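# Flip the gripper housing and return it to its tray

## Task

Invert the loose gripper housing and set it back into its tray. Its two halves must stay joined, and no more than about a fingernail's width of it may stick out beyond the tray's open side. The tray is free to move, so it must end up resting on all four feet on the raised bench top, with no foot hanging more than half off an edge. Finish by releasing the housing and pulling the grippers away.

## Robot and tools

Robot: two arms, left_arm and right_arm, facing each other across a table. Each arm has six joints in this column order: waist, shoulder, elbow, wrist pitch, wrist yaw, wrist roll. Each arm also has a parallel gripper.

Scene frame: the origin is the table centre, the table top is at z = +0.020 m, and +z is up. The left_arm base is on the +y side at (-0.024, +0.460, +0.039) m with quat_wxyz (+0.708, 0, 0, -0.706). The right_arm base is at (-0.014, -0.467, +0.039) m with quat_wxyz (+0.707, 0, 0, +0.707). Arm names do not match image left and right.

Gripper frame: the fingers point along its +x axis and close along its y axis. end_effector_position is the point between the fingers, 3 to 4 cm short of the tips. Only the final 1.5 cm of each finger face is flat.

Row format, used by both motion tools: 14 numbers, each in [-1, 1]. The first 7 belong to left_arm (six joint numbers, then opening) and the next 7 to right_arm in the same order. Always send all 14, even when one arm stays still.
- Joint numbers are offsets, not poses. They are measured from the "Joint targets" line of the latest result, never from the previous row.
- Scale: 1.0 equals 2.055 rad for waist, shoulder and elbow, and 4.263 rad for the three wrist joints.
- Stated joint ranges in rad: waist -3.054 to 3.054, shoulder 0.000 to 3.142, elbow 0.000 to 2.356, wrist pitch and wrist yaw -1.571 to 1.571, wrist roll -3.142 to 3.142. A call asking for more than 0.028 rad beyond a range is refused. Real ends may differ by about that much, and over-requests are clipped to the end, which reports "joint sent to its limit".
- Opening is an absolute setting, not an offset. +1 is fully open, and empty fingers touch at about -0.78. Going from open to closed takes at least 0.6 s. To grip firmly, command about 0.08 below the grip_measured value read at first contact. A smaller gap below that gives a lighter hold.
- Sending 0 for an arm's joints re-commands its current Joint targets. Use this to stop a push, or to re-anchor the targets after the arm has been dragged.

Tools:
- execute_actions(actions, cameras). An empty actions list only reads the state and comes with pictures. {"rows": [...], "steps": n} runs up to 15 rows for n control steps, where n is at most 15, defaults to 15 and is at least 9. Each step is 1/30 s, and the last row repeats if there are fewer rows than steps. {"steps": n} with no rows waits up to 300 steps, counted from the previous result. A result is taken 9 steps before the action ends, so those steps finish while you think. cameras names the images to return: ["all"], [] or specific names.
- move(target, speed, blend, cameras). target is one row or a list of up to 15 rows, and every row's offsets count from the same Joint targets. speed is the top speed in rad/s of the joint with the farthest to go: 0.01 to 7, default 0.5, given once or once per target. blend is a corner-rounding radius in rad for lists. All joints move together, paths last at least 0.5 s, and paths over 10 s end short of the target. The path avoids nothing. Finger changes in later targets take effect only on arrival. The result adds a move: line reading done, off_target (resting more than 0.03 rad away), moving, held or fault, possibly with limits=held. By default all pictures are returned.
- wait(seconds, cameras): seconds from 0 to 10. The arms keep heading to the last target.
- zoom_image(camera, region): camera is one of cam_high, cam_low, cam_left_wrist, cam_right_wrist. region is [x0, y0, x1, y1] in pixels of that camera's latest 672x504 image, at most 504x504, with the origin at the top-left.
- read_manual(section): returns the licence texts only.
- finished_scene(scene): scene number 1 or 2.

Reading results:
- Joint positions and Joint velocities give, per arm, six joints in rad or rad/s, then the pad gap in m (0.080 m when fully open). "within noise" means the arm is still.
- grip_measured uses the same scale as the commanded opening and can be about 1 mm off. grip_effort_n is the motor effort: negative means closing, it is capped near 83 N, and it is not pad force.
- end_effector_position (m), quat and velocities are in the scene frame and can be a few cm off.
- Joint torques and External joint torques follow joint order, with positive meaning toward larger angles.
- Wrist depth is a 7x7 grid of distances in mm for each wrist camera, with rows separated by " / ". The range is 70-1000, and "-" means no value.
- Warning lines: "joint command not followed" (the clearance check altered targets), blocked (an arm was stopped by something), TORQUE FAULT (a 10 s stop), MOTOR HOT from 50 °C, and OVER-TEMPERATURE FAULT at 95 °C (a 30-60 s stop, possibly with power cut).

Limits on motion: each step keeps joint targets within 0.368 rad of the measured angle for the first three joints and 0.763 rad for the wrists. Targets that would move the gripper more than 70 mm from where it is get scaled back. Friction and load may leave joints short, and tiny turns may not happen at all. Contact-torque limits in N m: waist 17.6, shoulder 21.8, elbow 21.4, wrist pitch 4.01, wrist yaw 3.86, wrist roll 3.69. A held object's weight adds to these.

Arms keep moving toward the last target until they settle.

Avoid:
- dropping parts, releasing anything still moving, or letting anything leave the table (that fails the task)
- fast impacts, and pressing far beyond a contact point
- any contact between the two arms or grippers, including one gripper closing on the other's fingers
- the wrist camera cable touching objects, which counts as a touch
- overheating from holding loads, long reaches or pushing at unreachable poses

Smooth motion with low effort is preferred. Loose objects may occasionally be nudged by outside pushes.

Each tool is called by a JSON object that holds its "api" and its "payload", one argument or row to a line.

## Session

{"api": "execute_actions", "payload": {
  "actions": [],
  "cameras": ["all"]
}}

Scene clock: 0.00 s of 5467.00 s.
left_arm: end_effector_position=(+0.1548, +0.4137, +0.3230) grip_measured=+1.000 grip_effort_n=n/a end_effector_quat_wxyz=(+0.849, +0.330, +0.277, -0.306) | right_arm: end_effector_position=(+0.0114, -0.1461, +0.3654) grip_measured=+1.000 grip_effort_n=n/a end_effector_quat_wxyz=(+0.648, -0.208, +0.189, +0.708)
Joint positions: left_arm=[1.617 0.762 1.15 -1.195 0.377 0.923 0.08] | right_arm=[-0.184 1.141 1.315 -0.76 -0.226 -0.152 0.08]
Joint velocities: within noise
Joint torques (N m): no reading
External joint torques (N m): no reading
Heat: left arm: hottest wrist roll 34 °C (+0.0 °C/min); right arm: hottest wrist yaw 34 °C (+0.0 °C/min).
Wrist depth (mm): cam_left_wrist=[824 924 - - - 465 435 / 887 - - - - 447 410 / 949 - - - 439 415 379 / - - - - 422 387 360 / - - - 420 391 360 336 / - - 433 381 360 106 - / - - 403 371 327 307 83] | cam_right_wrist=[- 660 - 983 999 998 984 / - 720 706 697 686 686 - / - 617 615 616 621 607 607 / 567 352 334 306 339 346 529 / 320 317 295 280 302 314 455 / - 85 276 278 276 98 - / - - 252 251 251 246 82]
Joint targets: left_arm=[1.617 0.761 1.153 -1.189 0.381 0.919] | right_arm=[-0.184 1.141 1.315 -0.755 -0.230 -0.148]

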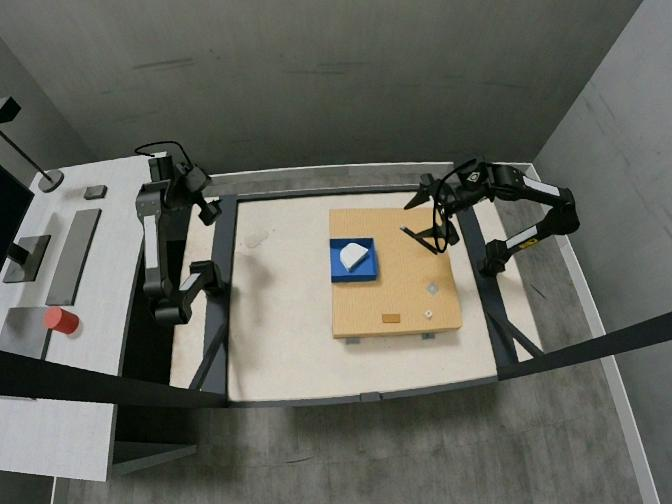

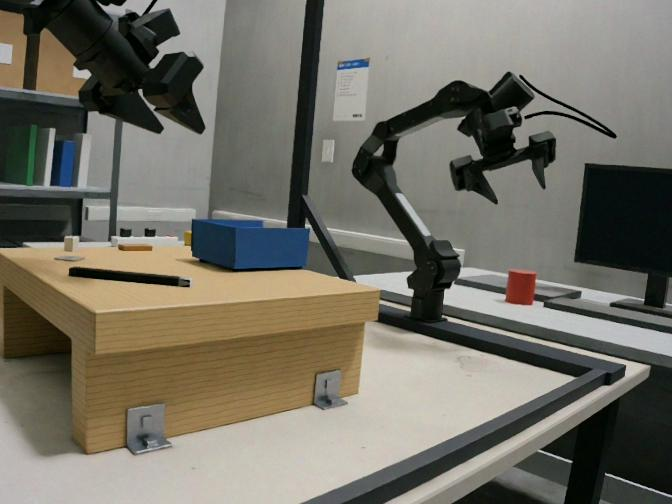

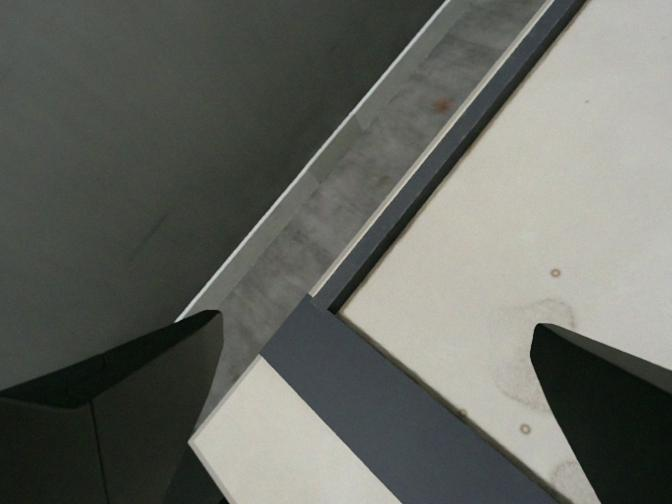

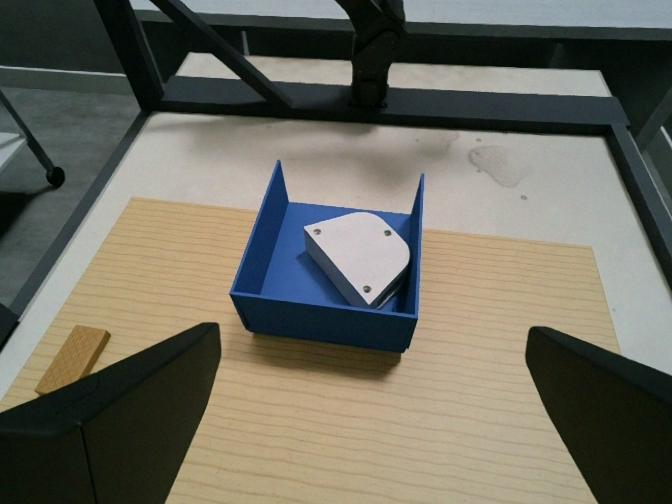

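{"api": "zoom_image", "payload": {
  "camera": "cam_right_wrist",
  "region": [220, 150, 440, 360]
}}

{"api": "zoom_image", "payload": {
  "camera": "cam_high",
  "region": [310, 200, 480, 350]
}}

{"api": "zoom_image", "payload": {
  "camera": "cam_low",
  "region": [0, 200, 400, 460]
}}

Scaled by 2.291 from the camera's 672x504 image, which has a finer 960x720 frame.

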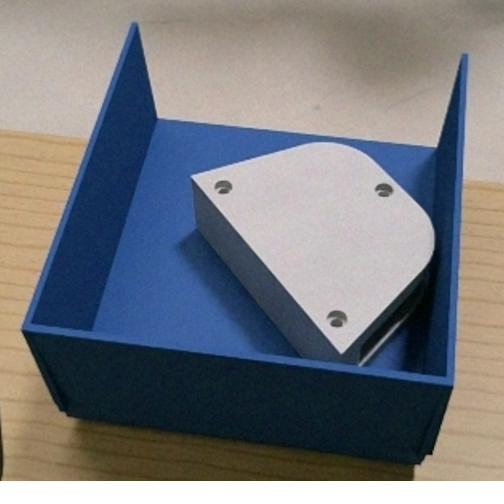

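Scaled by 2.965 from the camera's 672x504 image, which has a finer 960x720 frame.

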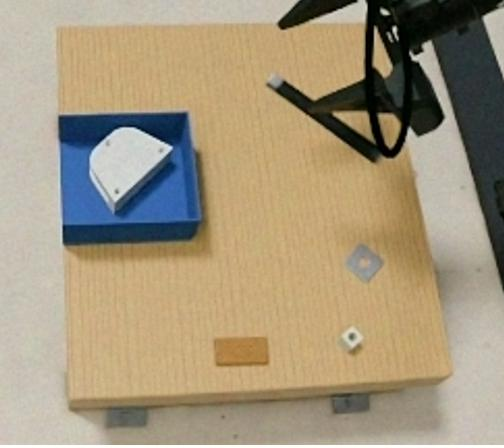

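Scaled by 1.260 from the camera's 672x504 image, which has a finer 960x720 frame.

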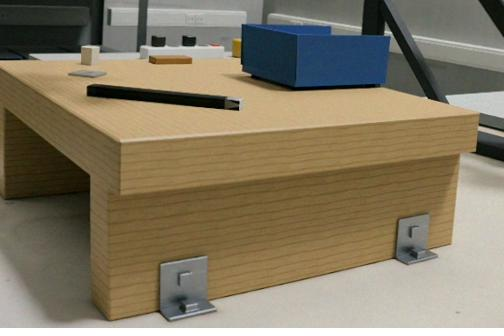

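{"api": "move", "payload": {
  "target": [-0.7421, -0.0798, -0.3421, 0.2430, -0.0894, -0.2156, 1.0, 0, 0, 0, 0, 0, 0, 1.0],
  "speed": 0.9
}}

Scene clock: 18.83 s of 5467.00 s.
left_arm: end_effector_position=(-0.0001, +0.2001, +0.2500) grip_measured=+1.000 grip_effort_n=-5.8 end_effector_quat_wxyz=(+0.730, +0.103, +0.115, -0.666) | right_arm: end_effector_position=(+0.0114, -0.1461, +0.3654) grip_measured=+1.000 grip_effort_n=-3.0 end_effector_quat_wxyz=(+0.648, -0.208, +0.189, +0.708)
Joint positions: left_arm=[0.094 0.603 0.459 -0.166 0.006 -0.001 0.08] | right_arm=[-0.184 1.141 1.315 -0.76 -0.226 -0.152 0.08]
Joint velocities: within noise
Joint torques (N m): left_arm=[-0.2 -1.37 4.33 2.18 -0.11 -0.07] | right_arm=[-0.04 -4.62 6.52 2.33 -0.11 -0.01]
External joint torques (N m): left_arm=[-0.19 -0.63 -2.44 0.53 -0.11 -0.07] | right_arm=[-0.04 -1.15 -0.15 0.71 -0.02 -0.01]
Heat: left arm: hottest wrist pitch 34 °C (+6.4 °C/min); right arm: hottest wrist pitch 36 °C (+9.6 °C/min).
Wrist depth (mm): cam_left_wrist=[- - - - - - - / - - 508 472 491 493 651 / - 544 331 257 267 296 352 / 477 257 258 240 241 232 269 / 416 263 258 247 238 225 224 / - - 344 350 349 106 - / - - 299 303 304 303 83] | cam_right_wrist=[- 658 - 414 410 993 970 / - 720 701 691 695 676 - / - 623 617 624 610 611 606 / 568 353 334 306 339 347 533 / 320 318 296 284 301 315 456 / - 85 277 277 277 98 - / - - 252 251 251 246 82]
Joint targets: left_arm=[0.091 0.597 0.450 -0.153 0.000 0.000] | right_arm=[-0.184 1.141 1.315 -0.755 -0.230 -0.148]
Kept back: nothing.
move: done

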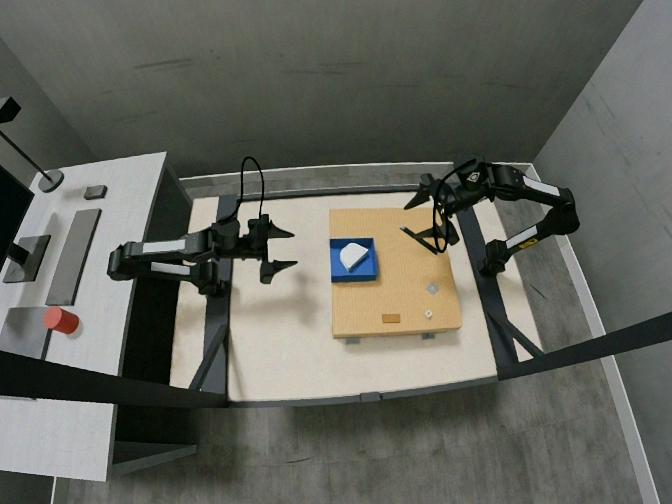

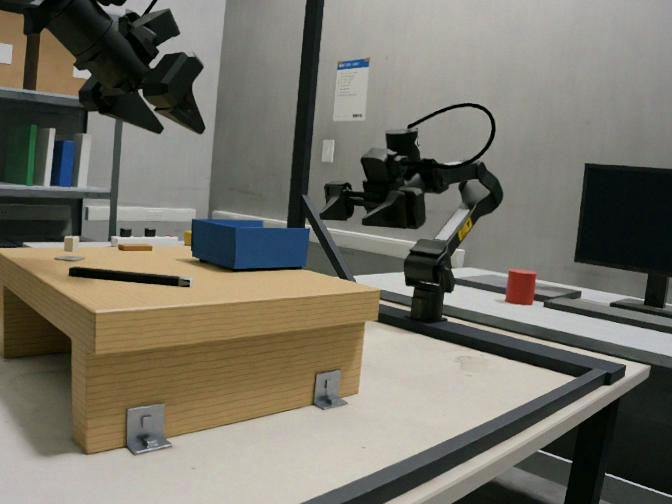

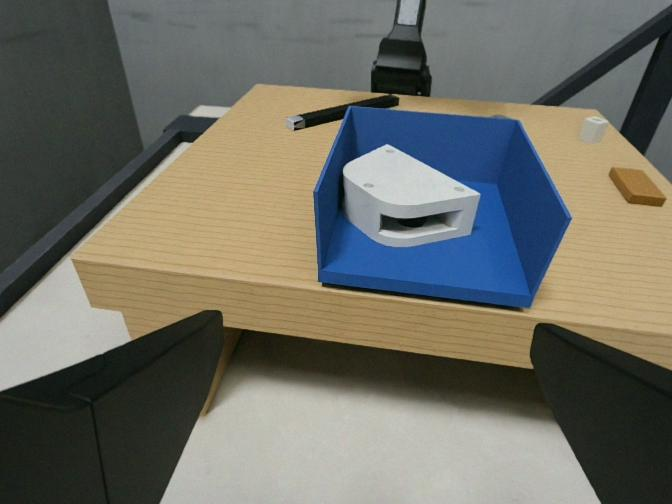

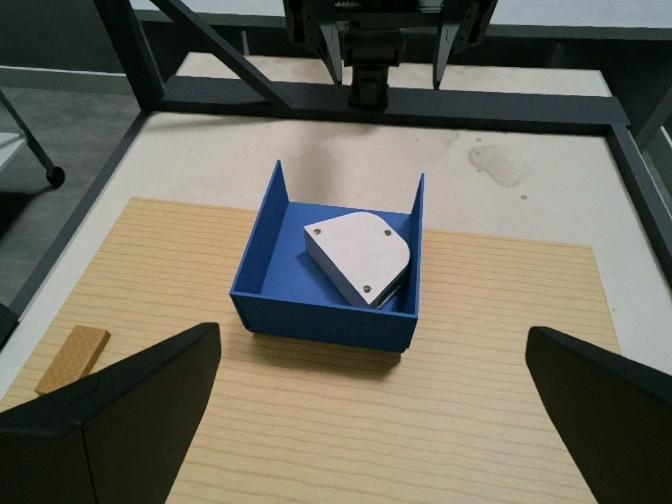

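{"api": "zoom_image", "payload": {
  "camera": "cam_left_wrist",
  "region": [300, 90, 580, 310]
}}

{"api": "zoom_image", "payload": {
  "camera": "cam_left_wrist",
  "region": [330, 135, 490, 255]
}}

Scaled by 1.800 from the camera's 672x504 image, which has a finer 960x720 frame.

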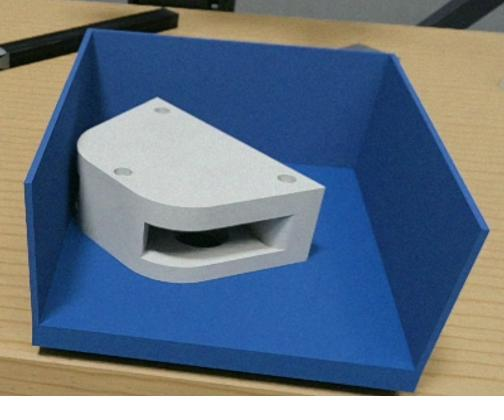

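Scaled by 3.150 from the camera's 672x504 image, which has a finer 960x720 frame.

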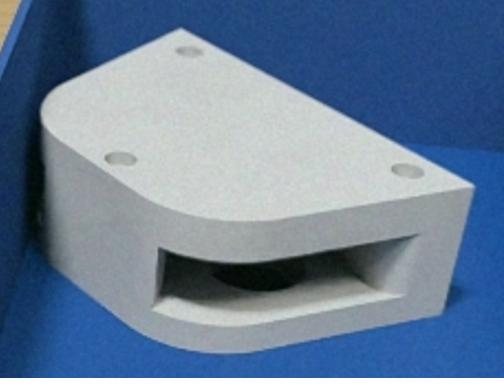

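{"api": "move", "payload": {
  "target": [-0.1165, 0.590, 0.653, -0.2433, -0.0895, -0.1816, 1.0, 0, 0, 0, 0, 0, 0, 1.0],
  "speed": 0.8
}}

Scene clock: 33.80 s of 5467.00 s.
left_arm: end_effector_position=(-0.0280, +0.0577, +0.2588) grip_measured=+1.000 grip_effort_n=-5.8 end_effector_quat_wxyz=(+0.781, +0.215, +0.458, -0.365) | right_arm: end_effector_position=(+0.0114, -0.1461, +0.3654) grip_measured=+1.000 grip_effort_n=-3.0 end_effector_quat_wxyz=(+0.648, -0.208, +0.189, +0.708)
Joint positions: left_arm=[-0.148 1.802 1.778 -1.192 -0.373 -0.774 0.08] | right_arm=[-0.184 1.141 1.315 -0.76 -0.226 -0.152 0.08]
Joint velocities: within noise
Joint torques (N m): left_arm=[-0.01 -6.3 5.86 0.73 -0.39 -0.11] | right_arm=[-0.04 -4.62 6.55 2.33 -0.12 -0.01]
External joint torques (N m): left_arm=[-0.08 1.27 -0.03 -0.12 -0.14 -0.11] | right_arm=[-0.02 -1.2 -0.14 0.69 -0.03 -0.01]
Heat: left arm: hottest wrist pitch 36 °C (+7.1 °C/min); right arm: hottest wrist pitch 38 °C (+8.9 °C/min).
Wrist depth (mm): cam_left_wrist=[190 190 189 188 137 185 186 / 185 184 184 137 157 143 134 / 330 179 177 134 134 160 135 / 325 319 140 156 130 157 154 / 316 313 155 153 128 152 142 / - - 302 150 149 147 - / - - 292 292 145 125 86] | cam_right_wrist=[- 654 613 194 221 948 935 / - 700 236 672 675 682 738 / - 623 380 614 608 608 610 / 569 353 336 306 340 347 526 / 320 319 296 283 301 315 456 / - 85 277 278 276 98 - / - - 253 251 251 246 82]
Joint targets: left_arm=[-0.148 1.809 1.792 -1.191 -0.382 -0.774] | right_arm=[-0.184 1.141 1.315 -0.755 -0.230 -0.148]
Kept back: nothing.
move: done

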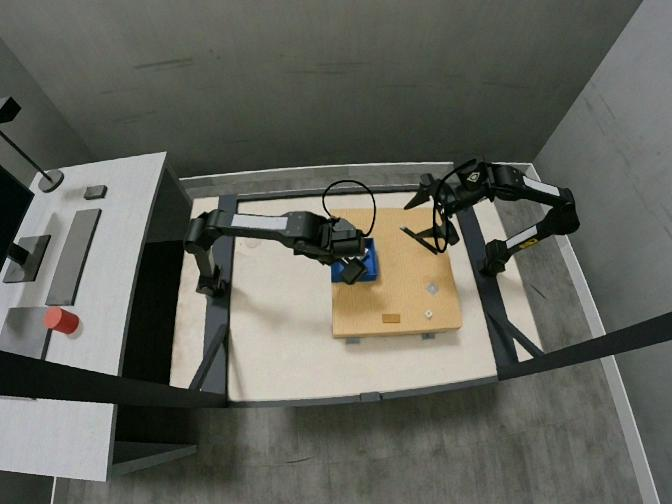

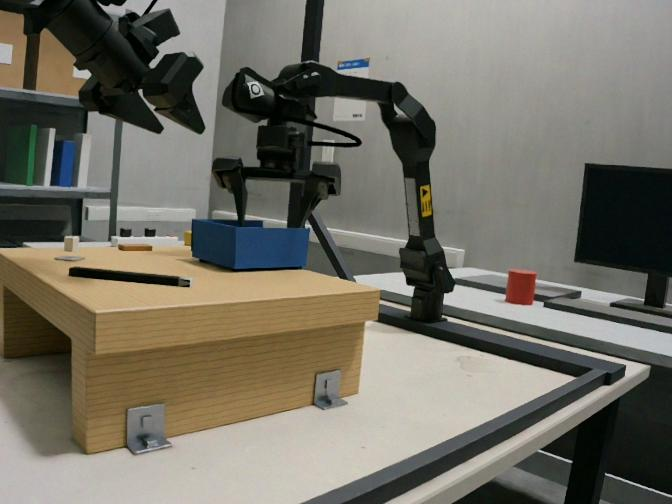

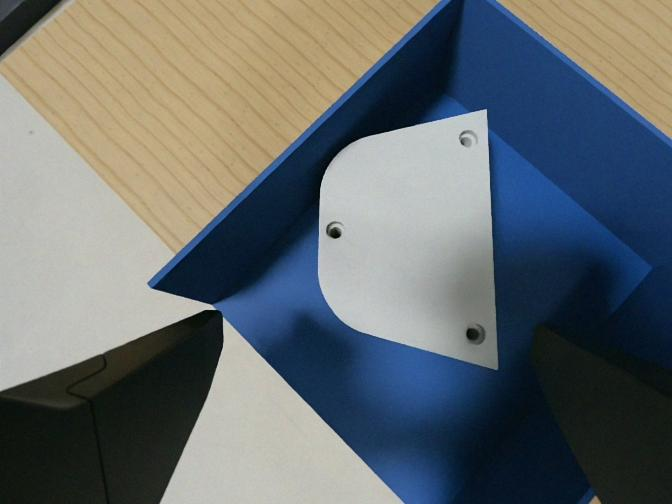

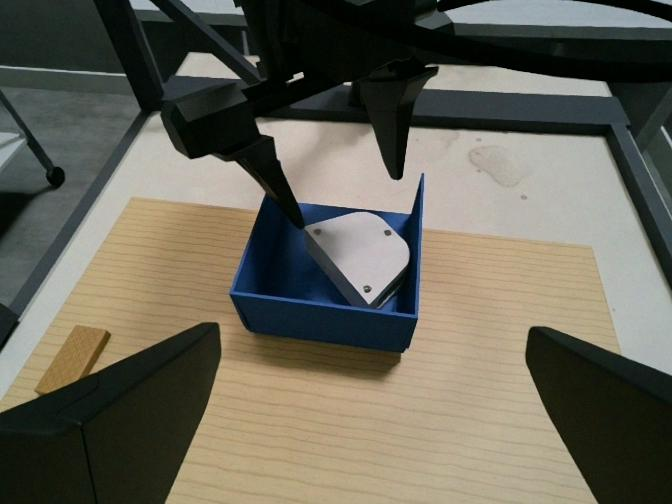

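{"api": "zoom_image", "payload": {
  "camera": "cam_low",
  "region": [170, 190, 330, 300]
}}

{"api": "zoom_image", "payload": {
  "camera": "cam_right_wrist",
  "region": [220, 120, 440, 360]
}}

{"api": "zoom_image", "payload": {
  "camera": "cam_left_wrist",
  "region": [140, 60, 640, 504]
}}

Scaled by 3.150 from the camera's 672x504 image, which has a finer 960x720 frame.

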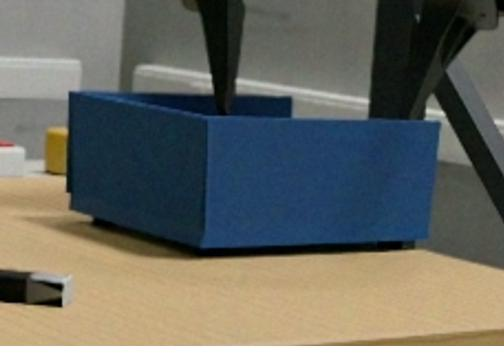

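Scaled by 2.100 from the camera's 672x504 image, which has a finer 960x720 frame.

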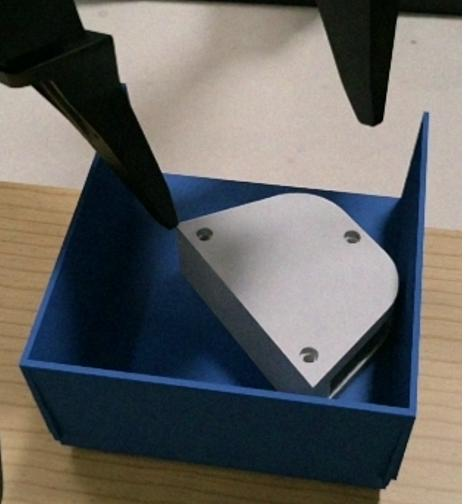

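Scaled by 1.008 from the camera's 672x504 image, which has a finer 960x720 frame.

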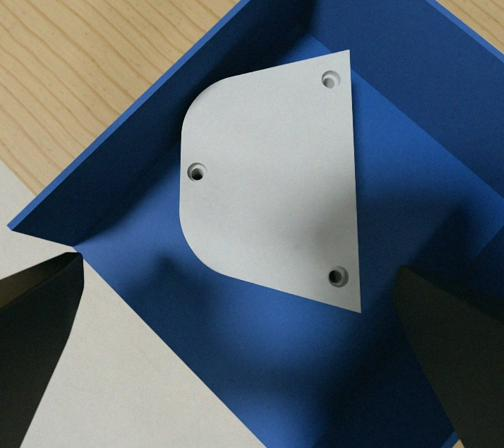

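{"api": "zoom_image", "payload": {
  "camera": "cam_left_wrist",
  "region": [140, 0, 500, 320]
}}

Scaled by 1.400 from the camera's 672x504 image, which has a finer 960x720 frame.

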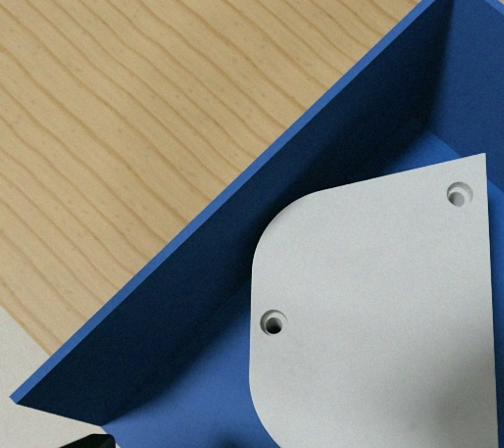

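{"api": "move", "payload": {
  "target": [0.0011, 0.0208, -0.0077, 0.0142, 0.0003, 0.0005, 0.62, 0, 0, 0, 0, 0, 0, 1.0],
  "speed": 0.4
}}

Scene clock: 56.43 s of 5467.00 s.
left_arm: end_effector_position=(-0.0302, +0.0427, +0.2463) grip_measured=+0.624 grip_effort_n=-22.1 end_effector_quat_wxyz=(+0.782, +0.210, +0.457, -0.367) | right_arm: end_effector_position=(+0.0114, -0.1461, +0.3654) grip_measured=+1.000 grip_effort_n=-3.0 end_effector_quat_wxyz=(+0.648, -0.208, +0.189, +0.708)
Joint positions: left_arm=[-0.148 1.845 1.778 -1.138 -0.373 -0.774 0.063] | right_arm=[-0.184 1.141 1.315 -0.76 -0.226 -0.152 0.08]
Joint velocities: within noise
Joint torques (N m): left_arm=[0.17 -6.53 4.39 1.19 -0.35 -0.03] | right_arm=[-0.04 -4.61 6.53 2.33 -0.11 -0.01]
External joint torques (N m): left_arm=[0.13 1.37 -1.54 0.32 -0.1 -0.04] | right_arm=[-0.05 -1.22 -0.08 0.72 -0.02 -0.01]
Heat: left arm: hottest wrist pitch 35 °C (+3.2 °C/min); right arm: hottest wrist pitch 39 °C (+6.4 °C/min).
Wrist depth (mm): cam_left_wrist=[176 175 175 174 123 173 173 / 169 170 170 126 148 124 166 / 165 165 119 121 122 144 118 / 307 113 126 118 117 144 135 / 298 - 140 114 115 140 137 / - - 84 136 112 - - / - - 276 133 133 121 -] | cam_right_wrist=[- 657 234 201 269 990 949 / - 725 252 251 281 685 747 / - 596 245 596 606 610 610 / 566 352 333 307 339 348 524 / 320 318 295 284 301 315 455 / - 85 277 276 276 98 - / - - 252 250 251 247 82]
Joint targets: left_arm=[-0.146 1.852 1.776 -1.130 -0.381 -0.772] | right_arm=[-0.184 1.141 1.315 -0.755 -0.230 -0.148]
Kept back: nothing.
move: done

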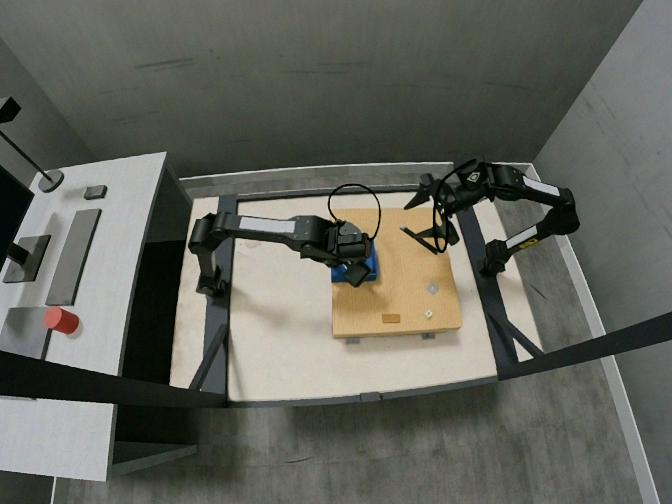

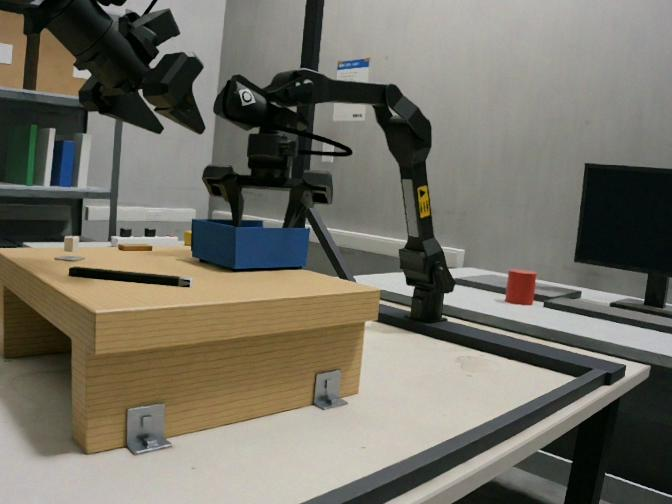

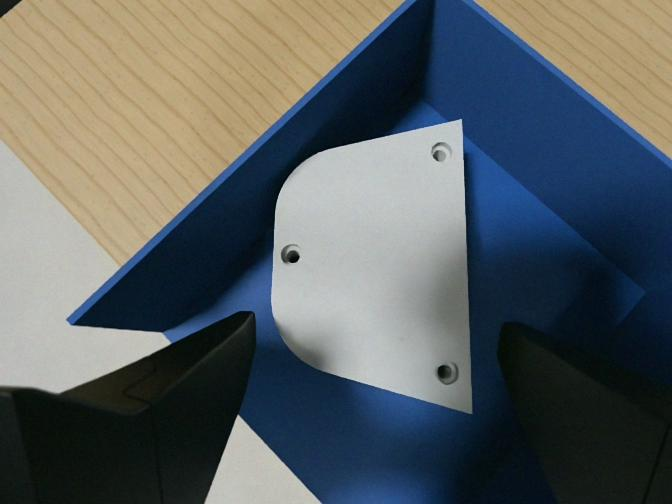

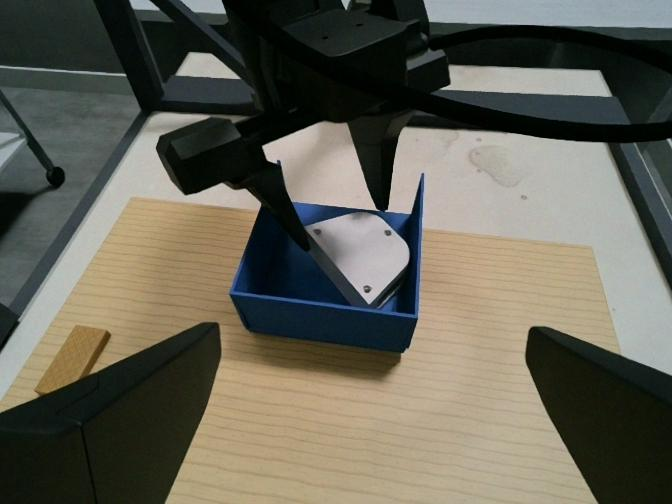

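{"api": "move", "payload": {
  "target": [0.0118, 0.0138, -0.0181, 0.01745, 0.0021, 0.0057, 0.62, 0, 0, 0, 0, 0, 0, 1.0],
  "speed": 0.2
}}

Scene clock: 63.17 s of 5467.00 s.
left_arm: end_effector_position=(-0.0210, +0.0304, +0.2308) grip_measured=+0.624 grip_effort_n=-21.6 end_effector_quat_wxyz=(+0.786, +0.204, +0.455, -0.366) | right_arm: end_effector_position=(+0.0114, -0.1461, +0.3654) grip_measured=+1.000 grip_effort_n=-3.0 end_effector_quat_wxyz=(+0.648, -0.208, +0.189, +0.708)
Joint positions: left_arm=[-0.121 1.872 1.747 -1.063 -0.37 -0.755 0.063] | right_arm=[-0.184 1.141 1.315 -0.76 -0.226 -0.152 0.08]
Joint velocities: within noise
Joint torques (N m): left_arm=[-0.01 -6.71 3.8 1.22 -0.16 0.2] | right_arm=[-0.04 -4.62 6.54 2.33 -0.12 -0.01]
External joint torques (N m): left_arm=[-0.01 1.54 -2.25 0.33 0.08 0.19] | right_arm=[-0.03 -1.24 -0.08 0.71 -0.03 -0.01]
Heat: left arm: hottest wrist pitch 35 °C (+2.0 °C/min); right arm: hottest wrist pitch 39 °C (+5.1 °C/min).
Wrist depth (mm): cam_left_wrist=[158 157 157 157 98 158 156 / 152 153 152 107 124 111 151 / 149 147 148 108 107 120 104 / 144 144 102 102 101 128 120 / - 86 99 98 98 125 124 / - - 84 95 95 - - / - - 116 - 93 86 -] | cam_right_wrist=[- 641 159 226 953 992 984 / - 720 712 193 230 684 669 / - 619 239 583 313 579 596 / 567 351 320 303 339 347 528 / 319 319 296 284 301 313 456 / - 85 278 277 276 98 - / - - 252 251 251 246 82]
Joint targets: left_arm=[-0.121 1.881 1.739 -1.056 -0.372 -0.748] | right_arm=[-0.184 1.141 1.315 -0.755 -0.230 -0.148]
Kept back: nothing.
move: done

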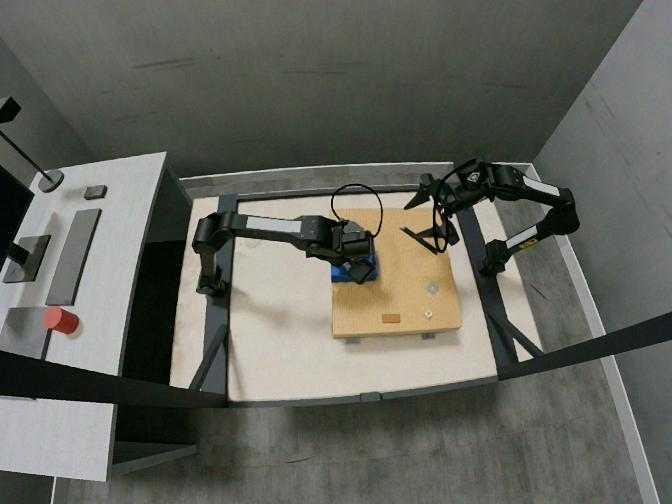

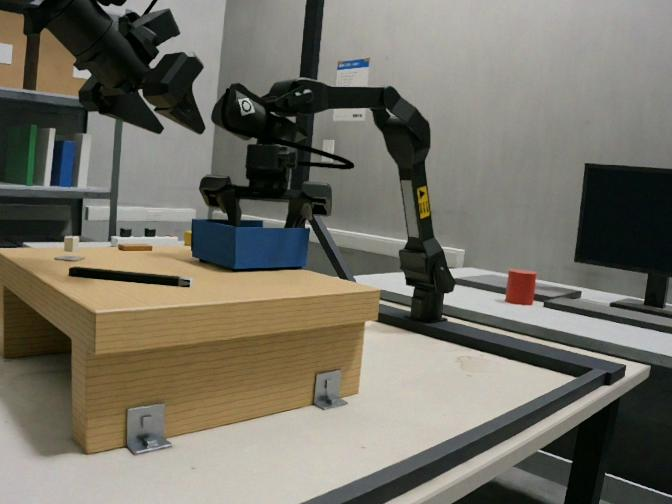

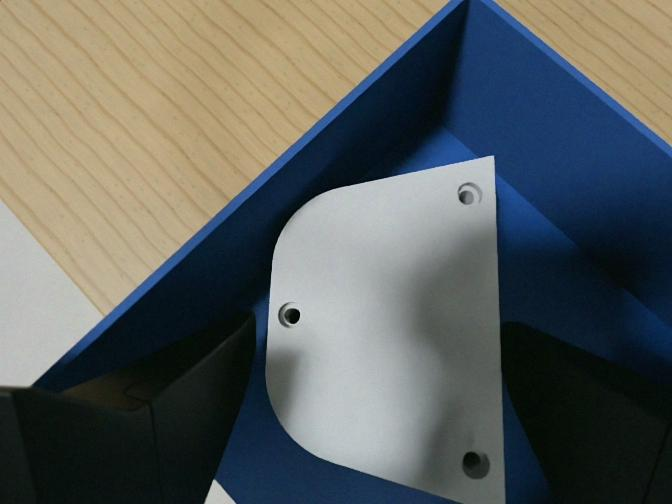

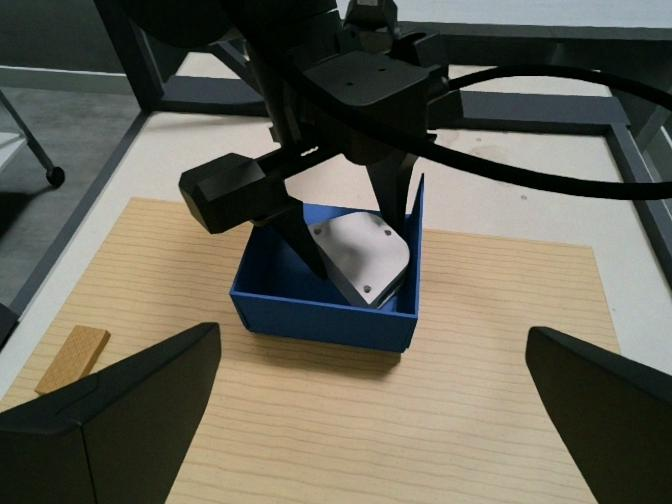

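{"api": "execute_actions", "payload": {
  "actions": [
    {"rows": [[0,0,0,0,0,0,0.605,0,0,0,0,0,0,1],[0,0,0,0,0,0,0.59,0,0,0,0,0,0,1],[0,0,0,0,0,0,0.575,0,0,0,0,0,0,1],[0,0,0,0,0,0,0.56,0,0,0,0,0,0,1],[0,0,0,0,0,0,0.545,0,0,0,0,0,0,1],[0,0,0,0,0,0,0.53,0,0,0,0,0,0,1],[0,0,0,0,0,0,0.515,0,0,0,0,0,0,1],[0,0,0,0,0,0,0.50,0,0,0,0,0,0,1],[0,0,0,0,0,0,0.485,0,0,0,0,0,0,1],[0,0,0,0,0,0,0.47,0,0,0,0,0,0,1],[0,0,0,0,0,0,0.455,0,0,0,0,0,0,1],[0,0,0,0,0,0,0.445,0,0,0,0,0,0,1],[0,0,0,0,0,0,0.435,0,0,0,0,0,0,1],[0,0,0,0,0,0,0.428,0,0,0,0,0,0,1],[0,0,0,0,0,0,0.42,0,0,0,0,0,0,1]], "steps": 15}
  ]
}}

{"api": "execute_actions", "payload": {
  "actions": [
    {"rows": [[0,0,0,0,0,0,0.415,0,0,0,0,0,0,1],[0,0,0,0,0,0,0.41,0,0,0,0,0,0,1],[0,0,0,0,0,0,0.405,0,0,0,0,0,0,1],[0,0,0,0,0,0,0.40,0,0,0,0,0,0,1],[0,0,0,0,0,0,0.395,0,0,0,0,0,0,1],[0,0,0,0,0,0,0.39,0,0,0,0,0,0,1],[0,0,0,0,0,0,0.385,0,0,0,0,0,0,1],[0,0,0,0,0,0,0.38,0,0,0,0,0,0,1],[0,0,0,0,0,0,0.375,0,0,0,0,0,0,1],[0,0,0,0,0,0,0.37,0,0,0,0,0,0,1],[0,0,0,0,0,0,0.365,0,0,0,0,0,0,1],[0,0,0,0,0,0,0.36,0,0,0,0,0,0,1],[0,0,0,0,0,0,0.355,0,0,0,0,0,0,1],[0,0,0,0,0,0,0.35,0,0,0,0,0,0,1],[0,0,0,0,0,0,0.345,0,0,0,0,0,0,1]], "steps": 15}
  ]
}}

{"api": "wait", "payload": {
  "seconds": 0.5,
  "cameras": ["cam_left_wrist", "cam_right_wrist"]
}}

Scene clock: 64.80 s of 5467.00 s.
left_arm: end_effector_position=(-0.0210, +0.0304, +0.2308) grip_measured=+0.566 grip_effort_n=-22.1 end_effector_quat_wxyz=(+0.786, +0.204, +0.455, -0.366) end_effector_velocity=(+0.004, +0.002, +0.001) end_effector_angular_velocity=(+0.001, -0.032, +0.018) | right_arm: end_effector_position=(+0.0114, -0.1461, +0.3654) grip_measured=+1.000 grip_effort_n=-2.6 end_effector_quat_wxyz=(+0.648, -0.208, +0.189, +0.708)
Joint positions: left_arm=[-0.121 1.872 1.747 -1.063 -0.37 -0.755 0.06] | right_arm=[-0.184 1.141 1.315 -0.76 -0.226 -0.152 0.08]
Joint velocities: left_arm=[-0.002 -0.002 -0.002 -0.007 -0.037 -0.007 -0.019] | right_arm=[within noise]
Joint torques (N m): left_arm=[-0.01 -6.69 3.82 1.21 -0.16 0.19] | right_arm=[-0.05 -4.62 6.53 2.33 -0.11 -0.01]
External joint torques (N m): left_arm=[-0.03 1.4 -2.13 0.34 0.08 0.19] | right_arm=[-0.05 -1.24 -0.09 0.71 -0.02 -0.01]
Heat: left arm: hottest wrist pitch 35 °C (+2.0 °C/min); right arm: hottest wrist pitch 39 °C (+5.0 °C/min).
Wrist depth (mm): cam_left_wrist=[158 157 157 157 98 158 156 / 152 152 152 108 124 111 150 / 149 147 148 108 109 119 104 / 144 144 102 102 101 128 119 / - 86 99 98 98 125 124 / - - 87 95 95 - - / - - 116 - 93 89 -] | cam_right_wrist=[- 643 159 226 968 988 980 / - 721 698 193 230 678 667 / - 616 238 361 311 575 593 / 563 352 320 303 341 348 532 / 320 317 296 283 301 314 456 / - 85 278 278 276 98 - / - - 252 251 250 247 82]
Joint targets: left_arm=[-0.121 1.881 1.739 -1.056 -0.372 -0.748] | right_arm=[-0.184 1.141 1.315 -0.755 -0.230 -0.148]
Steps of this call (1-43: nothing new was sent; 44-49: this action's first 6). Readings (joint positions of left_arm | right_arm):
44: [-0.121 1.872 1.747 -1.063 -0.370 -0.755] | [-0.184 1.141 1.315 -0.760 -0.226 -0.152]
45: [-0.121 1.872 1.747 -1.063 -0.370 -0.755] | [-0.184 1.141 1.315 -0.760 -0.226 -0.152]
47: [-0.121 1.872 1.747 -1.063 -0.370 -0.755] | [-0.184 1.141 1.315 -0.760 -0.226 -0.152]
49: the state above

Scene clock: 65.30 s of 5467.00 s.
left_arm: end_effector_position=(-0.0210, +0.0304, +0.2308) grip_measured=+0.406 grip_effort_n=-22.1 end_effector_quat_wxyz=(+0.786, +0.204, +0.455, -0.366) end_effector_velocity=(+0.000, +0.002, +0.002) end_effector_angular_velocity=(-0.001, -0.004, +0.007) | right_arm: end_effector_position=(+0.0114, -0.1461, +0.3654) grip_measured=+1.000 grip_effort_n=-2.6 end_effector_quat_wxyz=(+0.648, -0.208, +0.189, +0.708)
Joint positions: left_arm=[-0.121 1.872 1.747 -1.063 -0.37 -0.755 0.053] | right_arm=[-0.184 1.141 1.315 -0.76 -0.226 -0.152 0.08]
Joint velocities: left_arm=[-0.002 -0.007 -0.002 -0.007 -0.007 -0.007 -0.008] | right_arm=[within noise]
Joint torques (N m): left_arm=[-0.01 -6.69 3.81 1.21 -0.16 0.19] | right_arm=[-0.04 -4.63 6.54 2.33 -0.11 -0.01]
External joint torques (N m): left_arm=[0.03 1.44 -2.18 0.32 0.07 0.18] | right_arm=[-0.05 -1.26 -0.08 0.71 -0.02 -0.01]
Heat: left arm: hottest wrist pitch 35 °C (+2.0 °C/min); right arm: hottest wrist pitch 39 °C (+5.1 °C/min).
Wrist depth (mm): cam_left_wrist=[158 158 157 157 98 158 156 / 153 152 152 108 124 111 151 / 148 147 148 108 109 119 104 / 143 143 102 102 101 128 119 / - 91 97 97 98 125 124 / - - 78 95 95 - - / - - 87 - 93 87 -] | cam_right_wrist=[- 638 159 226 961 998 974 / - 713 698 193 231 679 674 / - 621 239 321 322 573 598 / 564 352 322 299 340 349 529 / 320 318 298 283 301 315 459 / - 85 279 276 276 98 - / - - 252 251 251 246 82]
Joint targets: left_arm=[-0.121 1.881 1.739 -1.056 -0.372 -0.748] | right_arm=[-0.184 1.141 1.315 -0.755 -0.230 -0.148]
Steps of this call (1-9: your previous action's last 9; 10-15: this action's first 6). Readings (joint positions of left_arm | right_arm):
10: [-0.121 1.872 1.747 -1.063 -0.370 -0.755] | [-0.184 1.141 1.315 -0.760 -0.226 -0.152]
11: [-0.121 1.872 1.747 -1.063 -0.370 -0.755] | [-0.184 1.141 1.315 -0.760 -0.226 -0.152]
13: [-0.121 1.872 1.747 -1.063 -0.370 -0.755] | [-0.184 1.141 1.315 -0.760 -0.226 -0.152]
15: the state above

Scene clock: 66.10 s of 5467.00 s.
left_arm: end_effector_position=(-0.0210, +0.0304, +0.2308) grip_measured=+0.358 grip_effort_n=-61.2 end_effector_quat_wxyz=(+0.786, +0.204, +0.455, -0.366) | right_arm: end_effector_position=(+0.0114, -0.1461, +0.3654) grip_measured=+1.000 grip_effort_n=-2.6 end_effector_quat_wxyz=(+0.648, -0.208, +0.189, +0.708)
Joint positions: left_arm=[-0.121 1.872 1.747 -1.063 -0.37 -0.755 0.051] | right_arm=[-0.184 1.141 1.315 -0.76 -0.226 -0.152 0.08]
Joint velocities: within noise
Joint torques (N m): left_arm=[-0.02 -6.68 3.83 1.2 -0.16 0.19] | right_arm=[-0.05 -4.62 6.55 2.33 -0.11 -0.01]
External joint torques (N m): left_arm=[-0.01 1.49 -2.16 0.33 0.07 0.19] | right_arm=[-0.05 -1.21 -0.09 0.72 -0.02 -0.01]
Heat: left arm: hottest wrist pitch 35 °C (+2.0 °C/min); right arm: hottest wrist pitch 39 °C (+5.1 °C/min).
Wrist depth (mm): cam_left_wrist=[158 157 157 158 100 158 157 / 152 153 153 108 124 111 151 / 149 147 147 109 107 119 104 / 143 143 102 102 101 128 119 / - 91 99 97 98 125 124 / - - 80 95 95 - - / - - 85 - 93 92 -] | cam_right_wrist=[- 642 159 227 960 990 988 / - 707 702 192 229 685 682 / - 619 238 324 322 576 577 / 567 351 322 298 339 350 530 / 319 318 297 283 302 315 458 / - 85 279 278 277 98 - / - - 252 252 251 246 82]
Joint targets: left_arm=[-0.121 1.881 1.739 -1.056 -0.372 -0.748] | right_arm=[-0.184 1.141 1.315 -0.755 -0.230 -0.148]
Steps of this call (1-9: your previous action's last 9; 10-15: toward your last target; 16-24: nothing new was sent). Readings (joint positions of left_arm | right_arm):
1: [-0.121 1.872 1.747 -1.063 -0.370 -0.755] | [-0.184 1.141 1.315 -0.760 -0.226 -0.152]
2: [-0.121 1.872 1.747 -1.063 -0.370 -0.755] | [-0.184 1.141 1.315 -0.760 -0.226 -0.152]
4: [-0.121 1.872 1.747 -1.063 -0.370 -0.755] | [-0.184 1.141 1.315 -0.760 -0.226 -0.152]
8: [-0.121 1.872 1.747 -1.063 -0.370 -0.755] | [-0.184 1.141 1.315 -0.760 -0.226 -0.152]
24: the state above
All arms were judged still, so your last target was given up. Each gripper or tool keeps its last command.
Images, in order (width x height): cam_left_wrist 672x504, cam_right_wrist 672x504.

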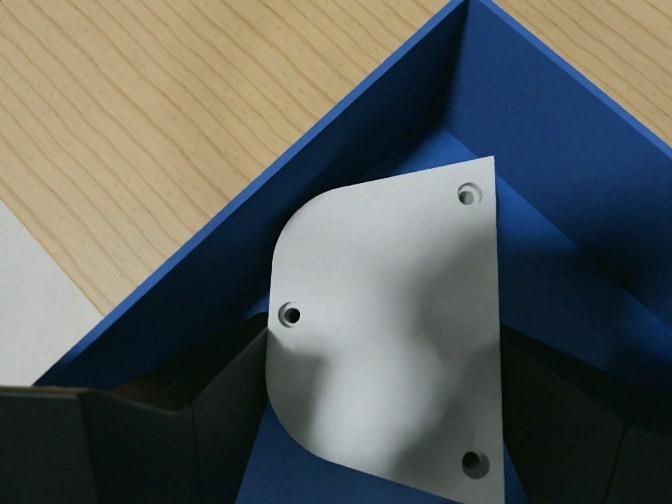

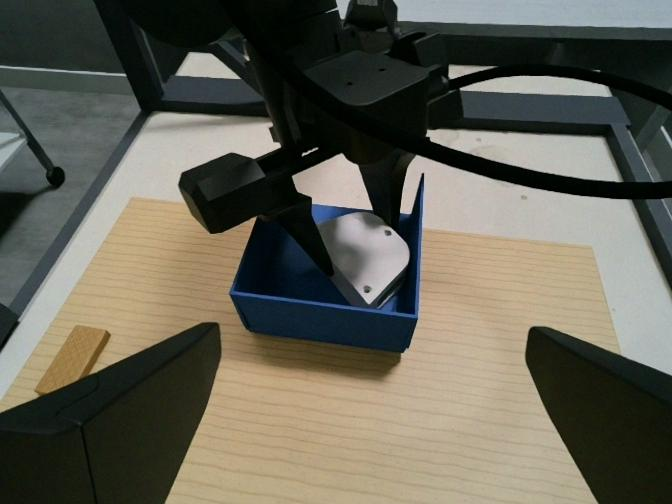

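{"api": "move", "payload": {
  "target": [
    [0,0,0,0,0,0,0.28,0,0,0,0,0,0,1.0],
    [0.0003,0.0036,0.0381,-0.0166,0,0.0002,0.28,0,0,0,0,0,0,1.0]
  ],
  "speed": 0.15
}}

Scene clock: 73.03 s of 5467.00 s.
left_arm: end_effector_position=(-0.0208, +0.0334, +0.2407) grip_measured=+0.336 grip_effort_n=-83.5 end_effector_quat_wxyz=(+0.784, +0.212, +0.458, -0.362) | right_arm: end_effector_position=(+0.0114, -0.1461, +0.3654) grip_measured=+1.000 grip_effort_n=-3.0 end_effector_quat_wxyz=(+0.648, -0.208, +0.189, +0.708)
Joint positions: left_arm=[-0.121 1.88 1.803 -1.128 -0.369 -0.754 0.05] | right_arm=[-0.184 1.141 1.315 -0.76 -0.226 -0.152 0.08]
Joint velocities: within noise
Joint torques (N m): left_arm=[0.03 -6.71 5.98 0.75 -0.18 0.19] | right_arm=[-0.03 -4.61 6.53 2.33 -0.11 0]
External joint torques (N m): left_arm=[0.02 1.43 0.07 -0.09 0.06 0.19] | right_arm=[-0.02 -1.28 -0.09 0.7 -0.03 0]
Heat: left arm: hottest wrist pitch 35 °C (+1.0 °C/min); right arm: hottest wrist pitch 40 °C (+4.1 °C/min).
Wrist depth (mm): cam_left_wrist=[169 168 167 167 168 165 165 / 164 164 163 163 129 116 159 / 159 158 158 110 105 129 109 / 298 155 110 102 101 137 125 / 295 97 97 98 98 - 132 / - - 81 95 95 - - / - - 92 126 93 92 -] | cam_right_wrist=[- - 213 216 208 962 943 / - 711 702 195 263 684 756 / - 616 225 315 594 591 576 / 567 352 334 293 332 348 531 / 320 318 296 283 300 314 456 / - 85 277 278 276 98 - / - - 252 251 251 245 82]
Joint targets: left_arm=[-0.121 1.888 1.817 -1.127 -0.372 -0.747] | right_arm=[-0.184 1.141 1.315 -0.755 -0.230 -0.148]
Kept back: nothing.
move: done

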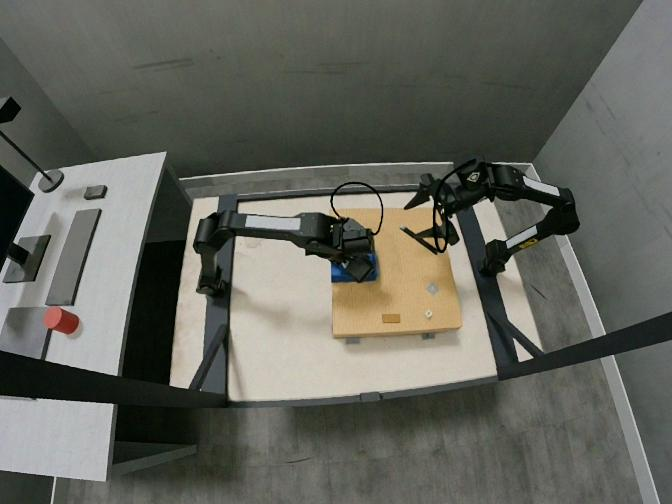

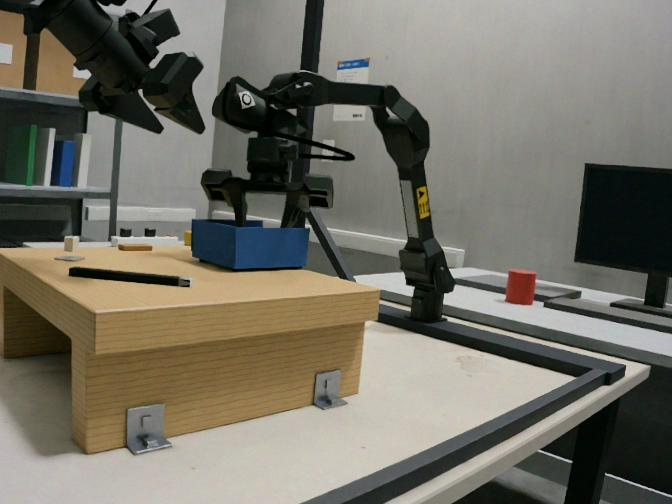

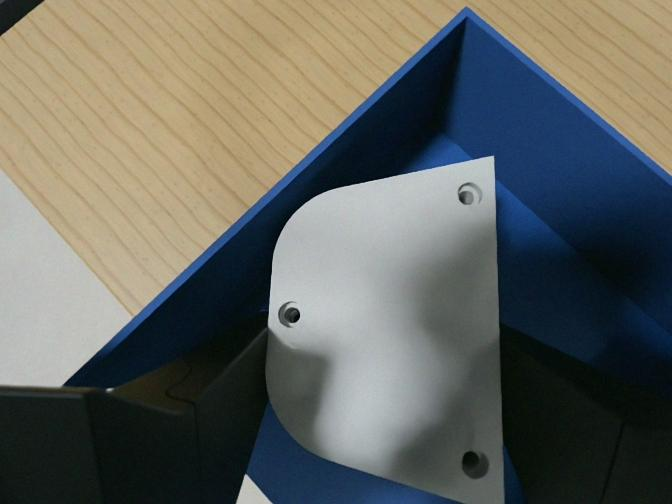

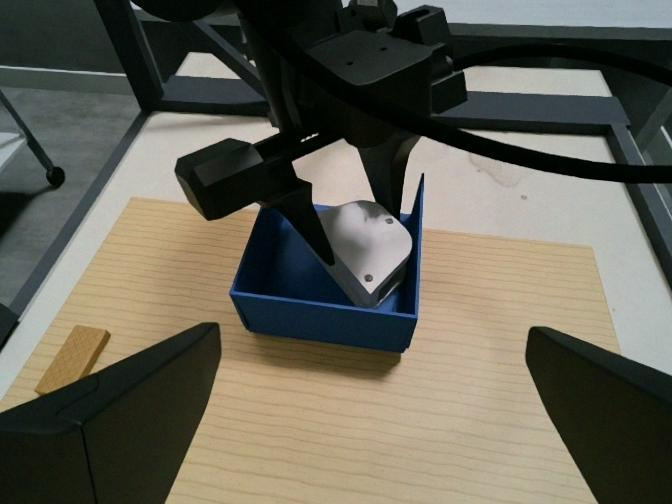

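{"api": "zoom_image", "payload": {
  "camera": "cam_right_wrist",
  "region": [270, 180, 440, 340]
}}

Scaled by 2.965 from the camera's 672x504 image, which has a finer 960x720 frame.

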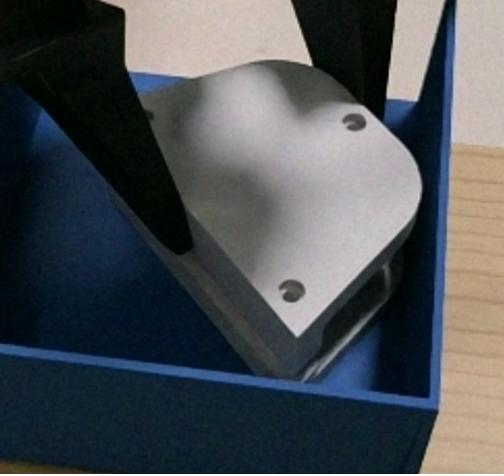

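{"api": "zoom_image", "payload": {
  "camera": "cam_right_wrist",
  "region": [320, 220, 420, 320]
}}

Scaled by 5.040 from the camera's 672x504 image, which has a finer 960x720 frame.

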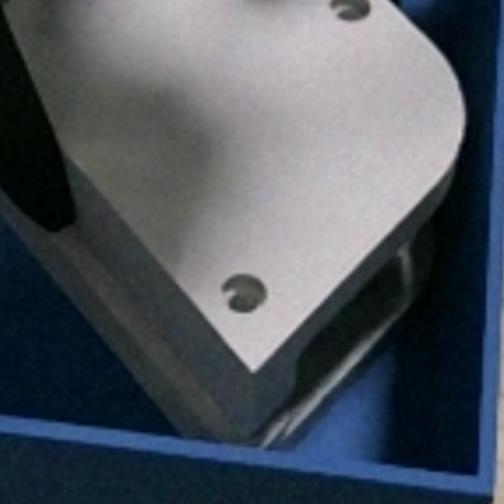

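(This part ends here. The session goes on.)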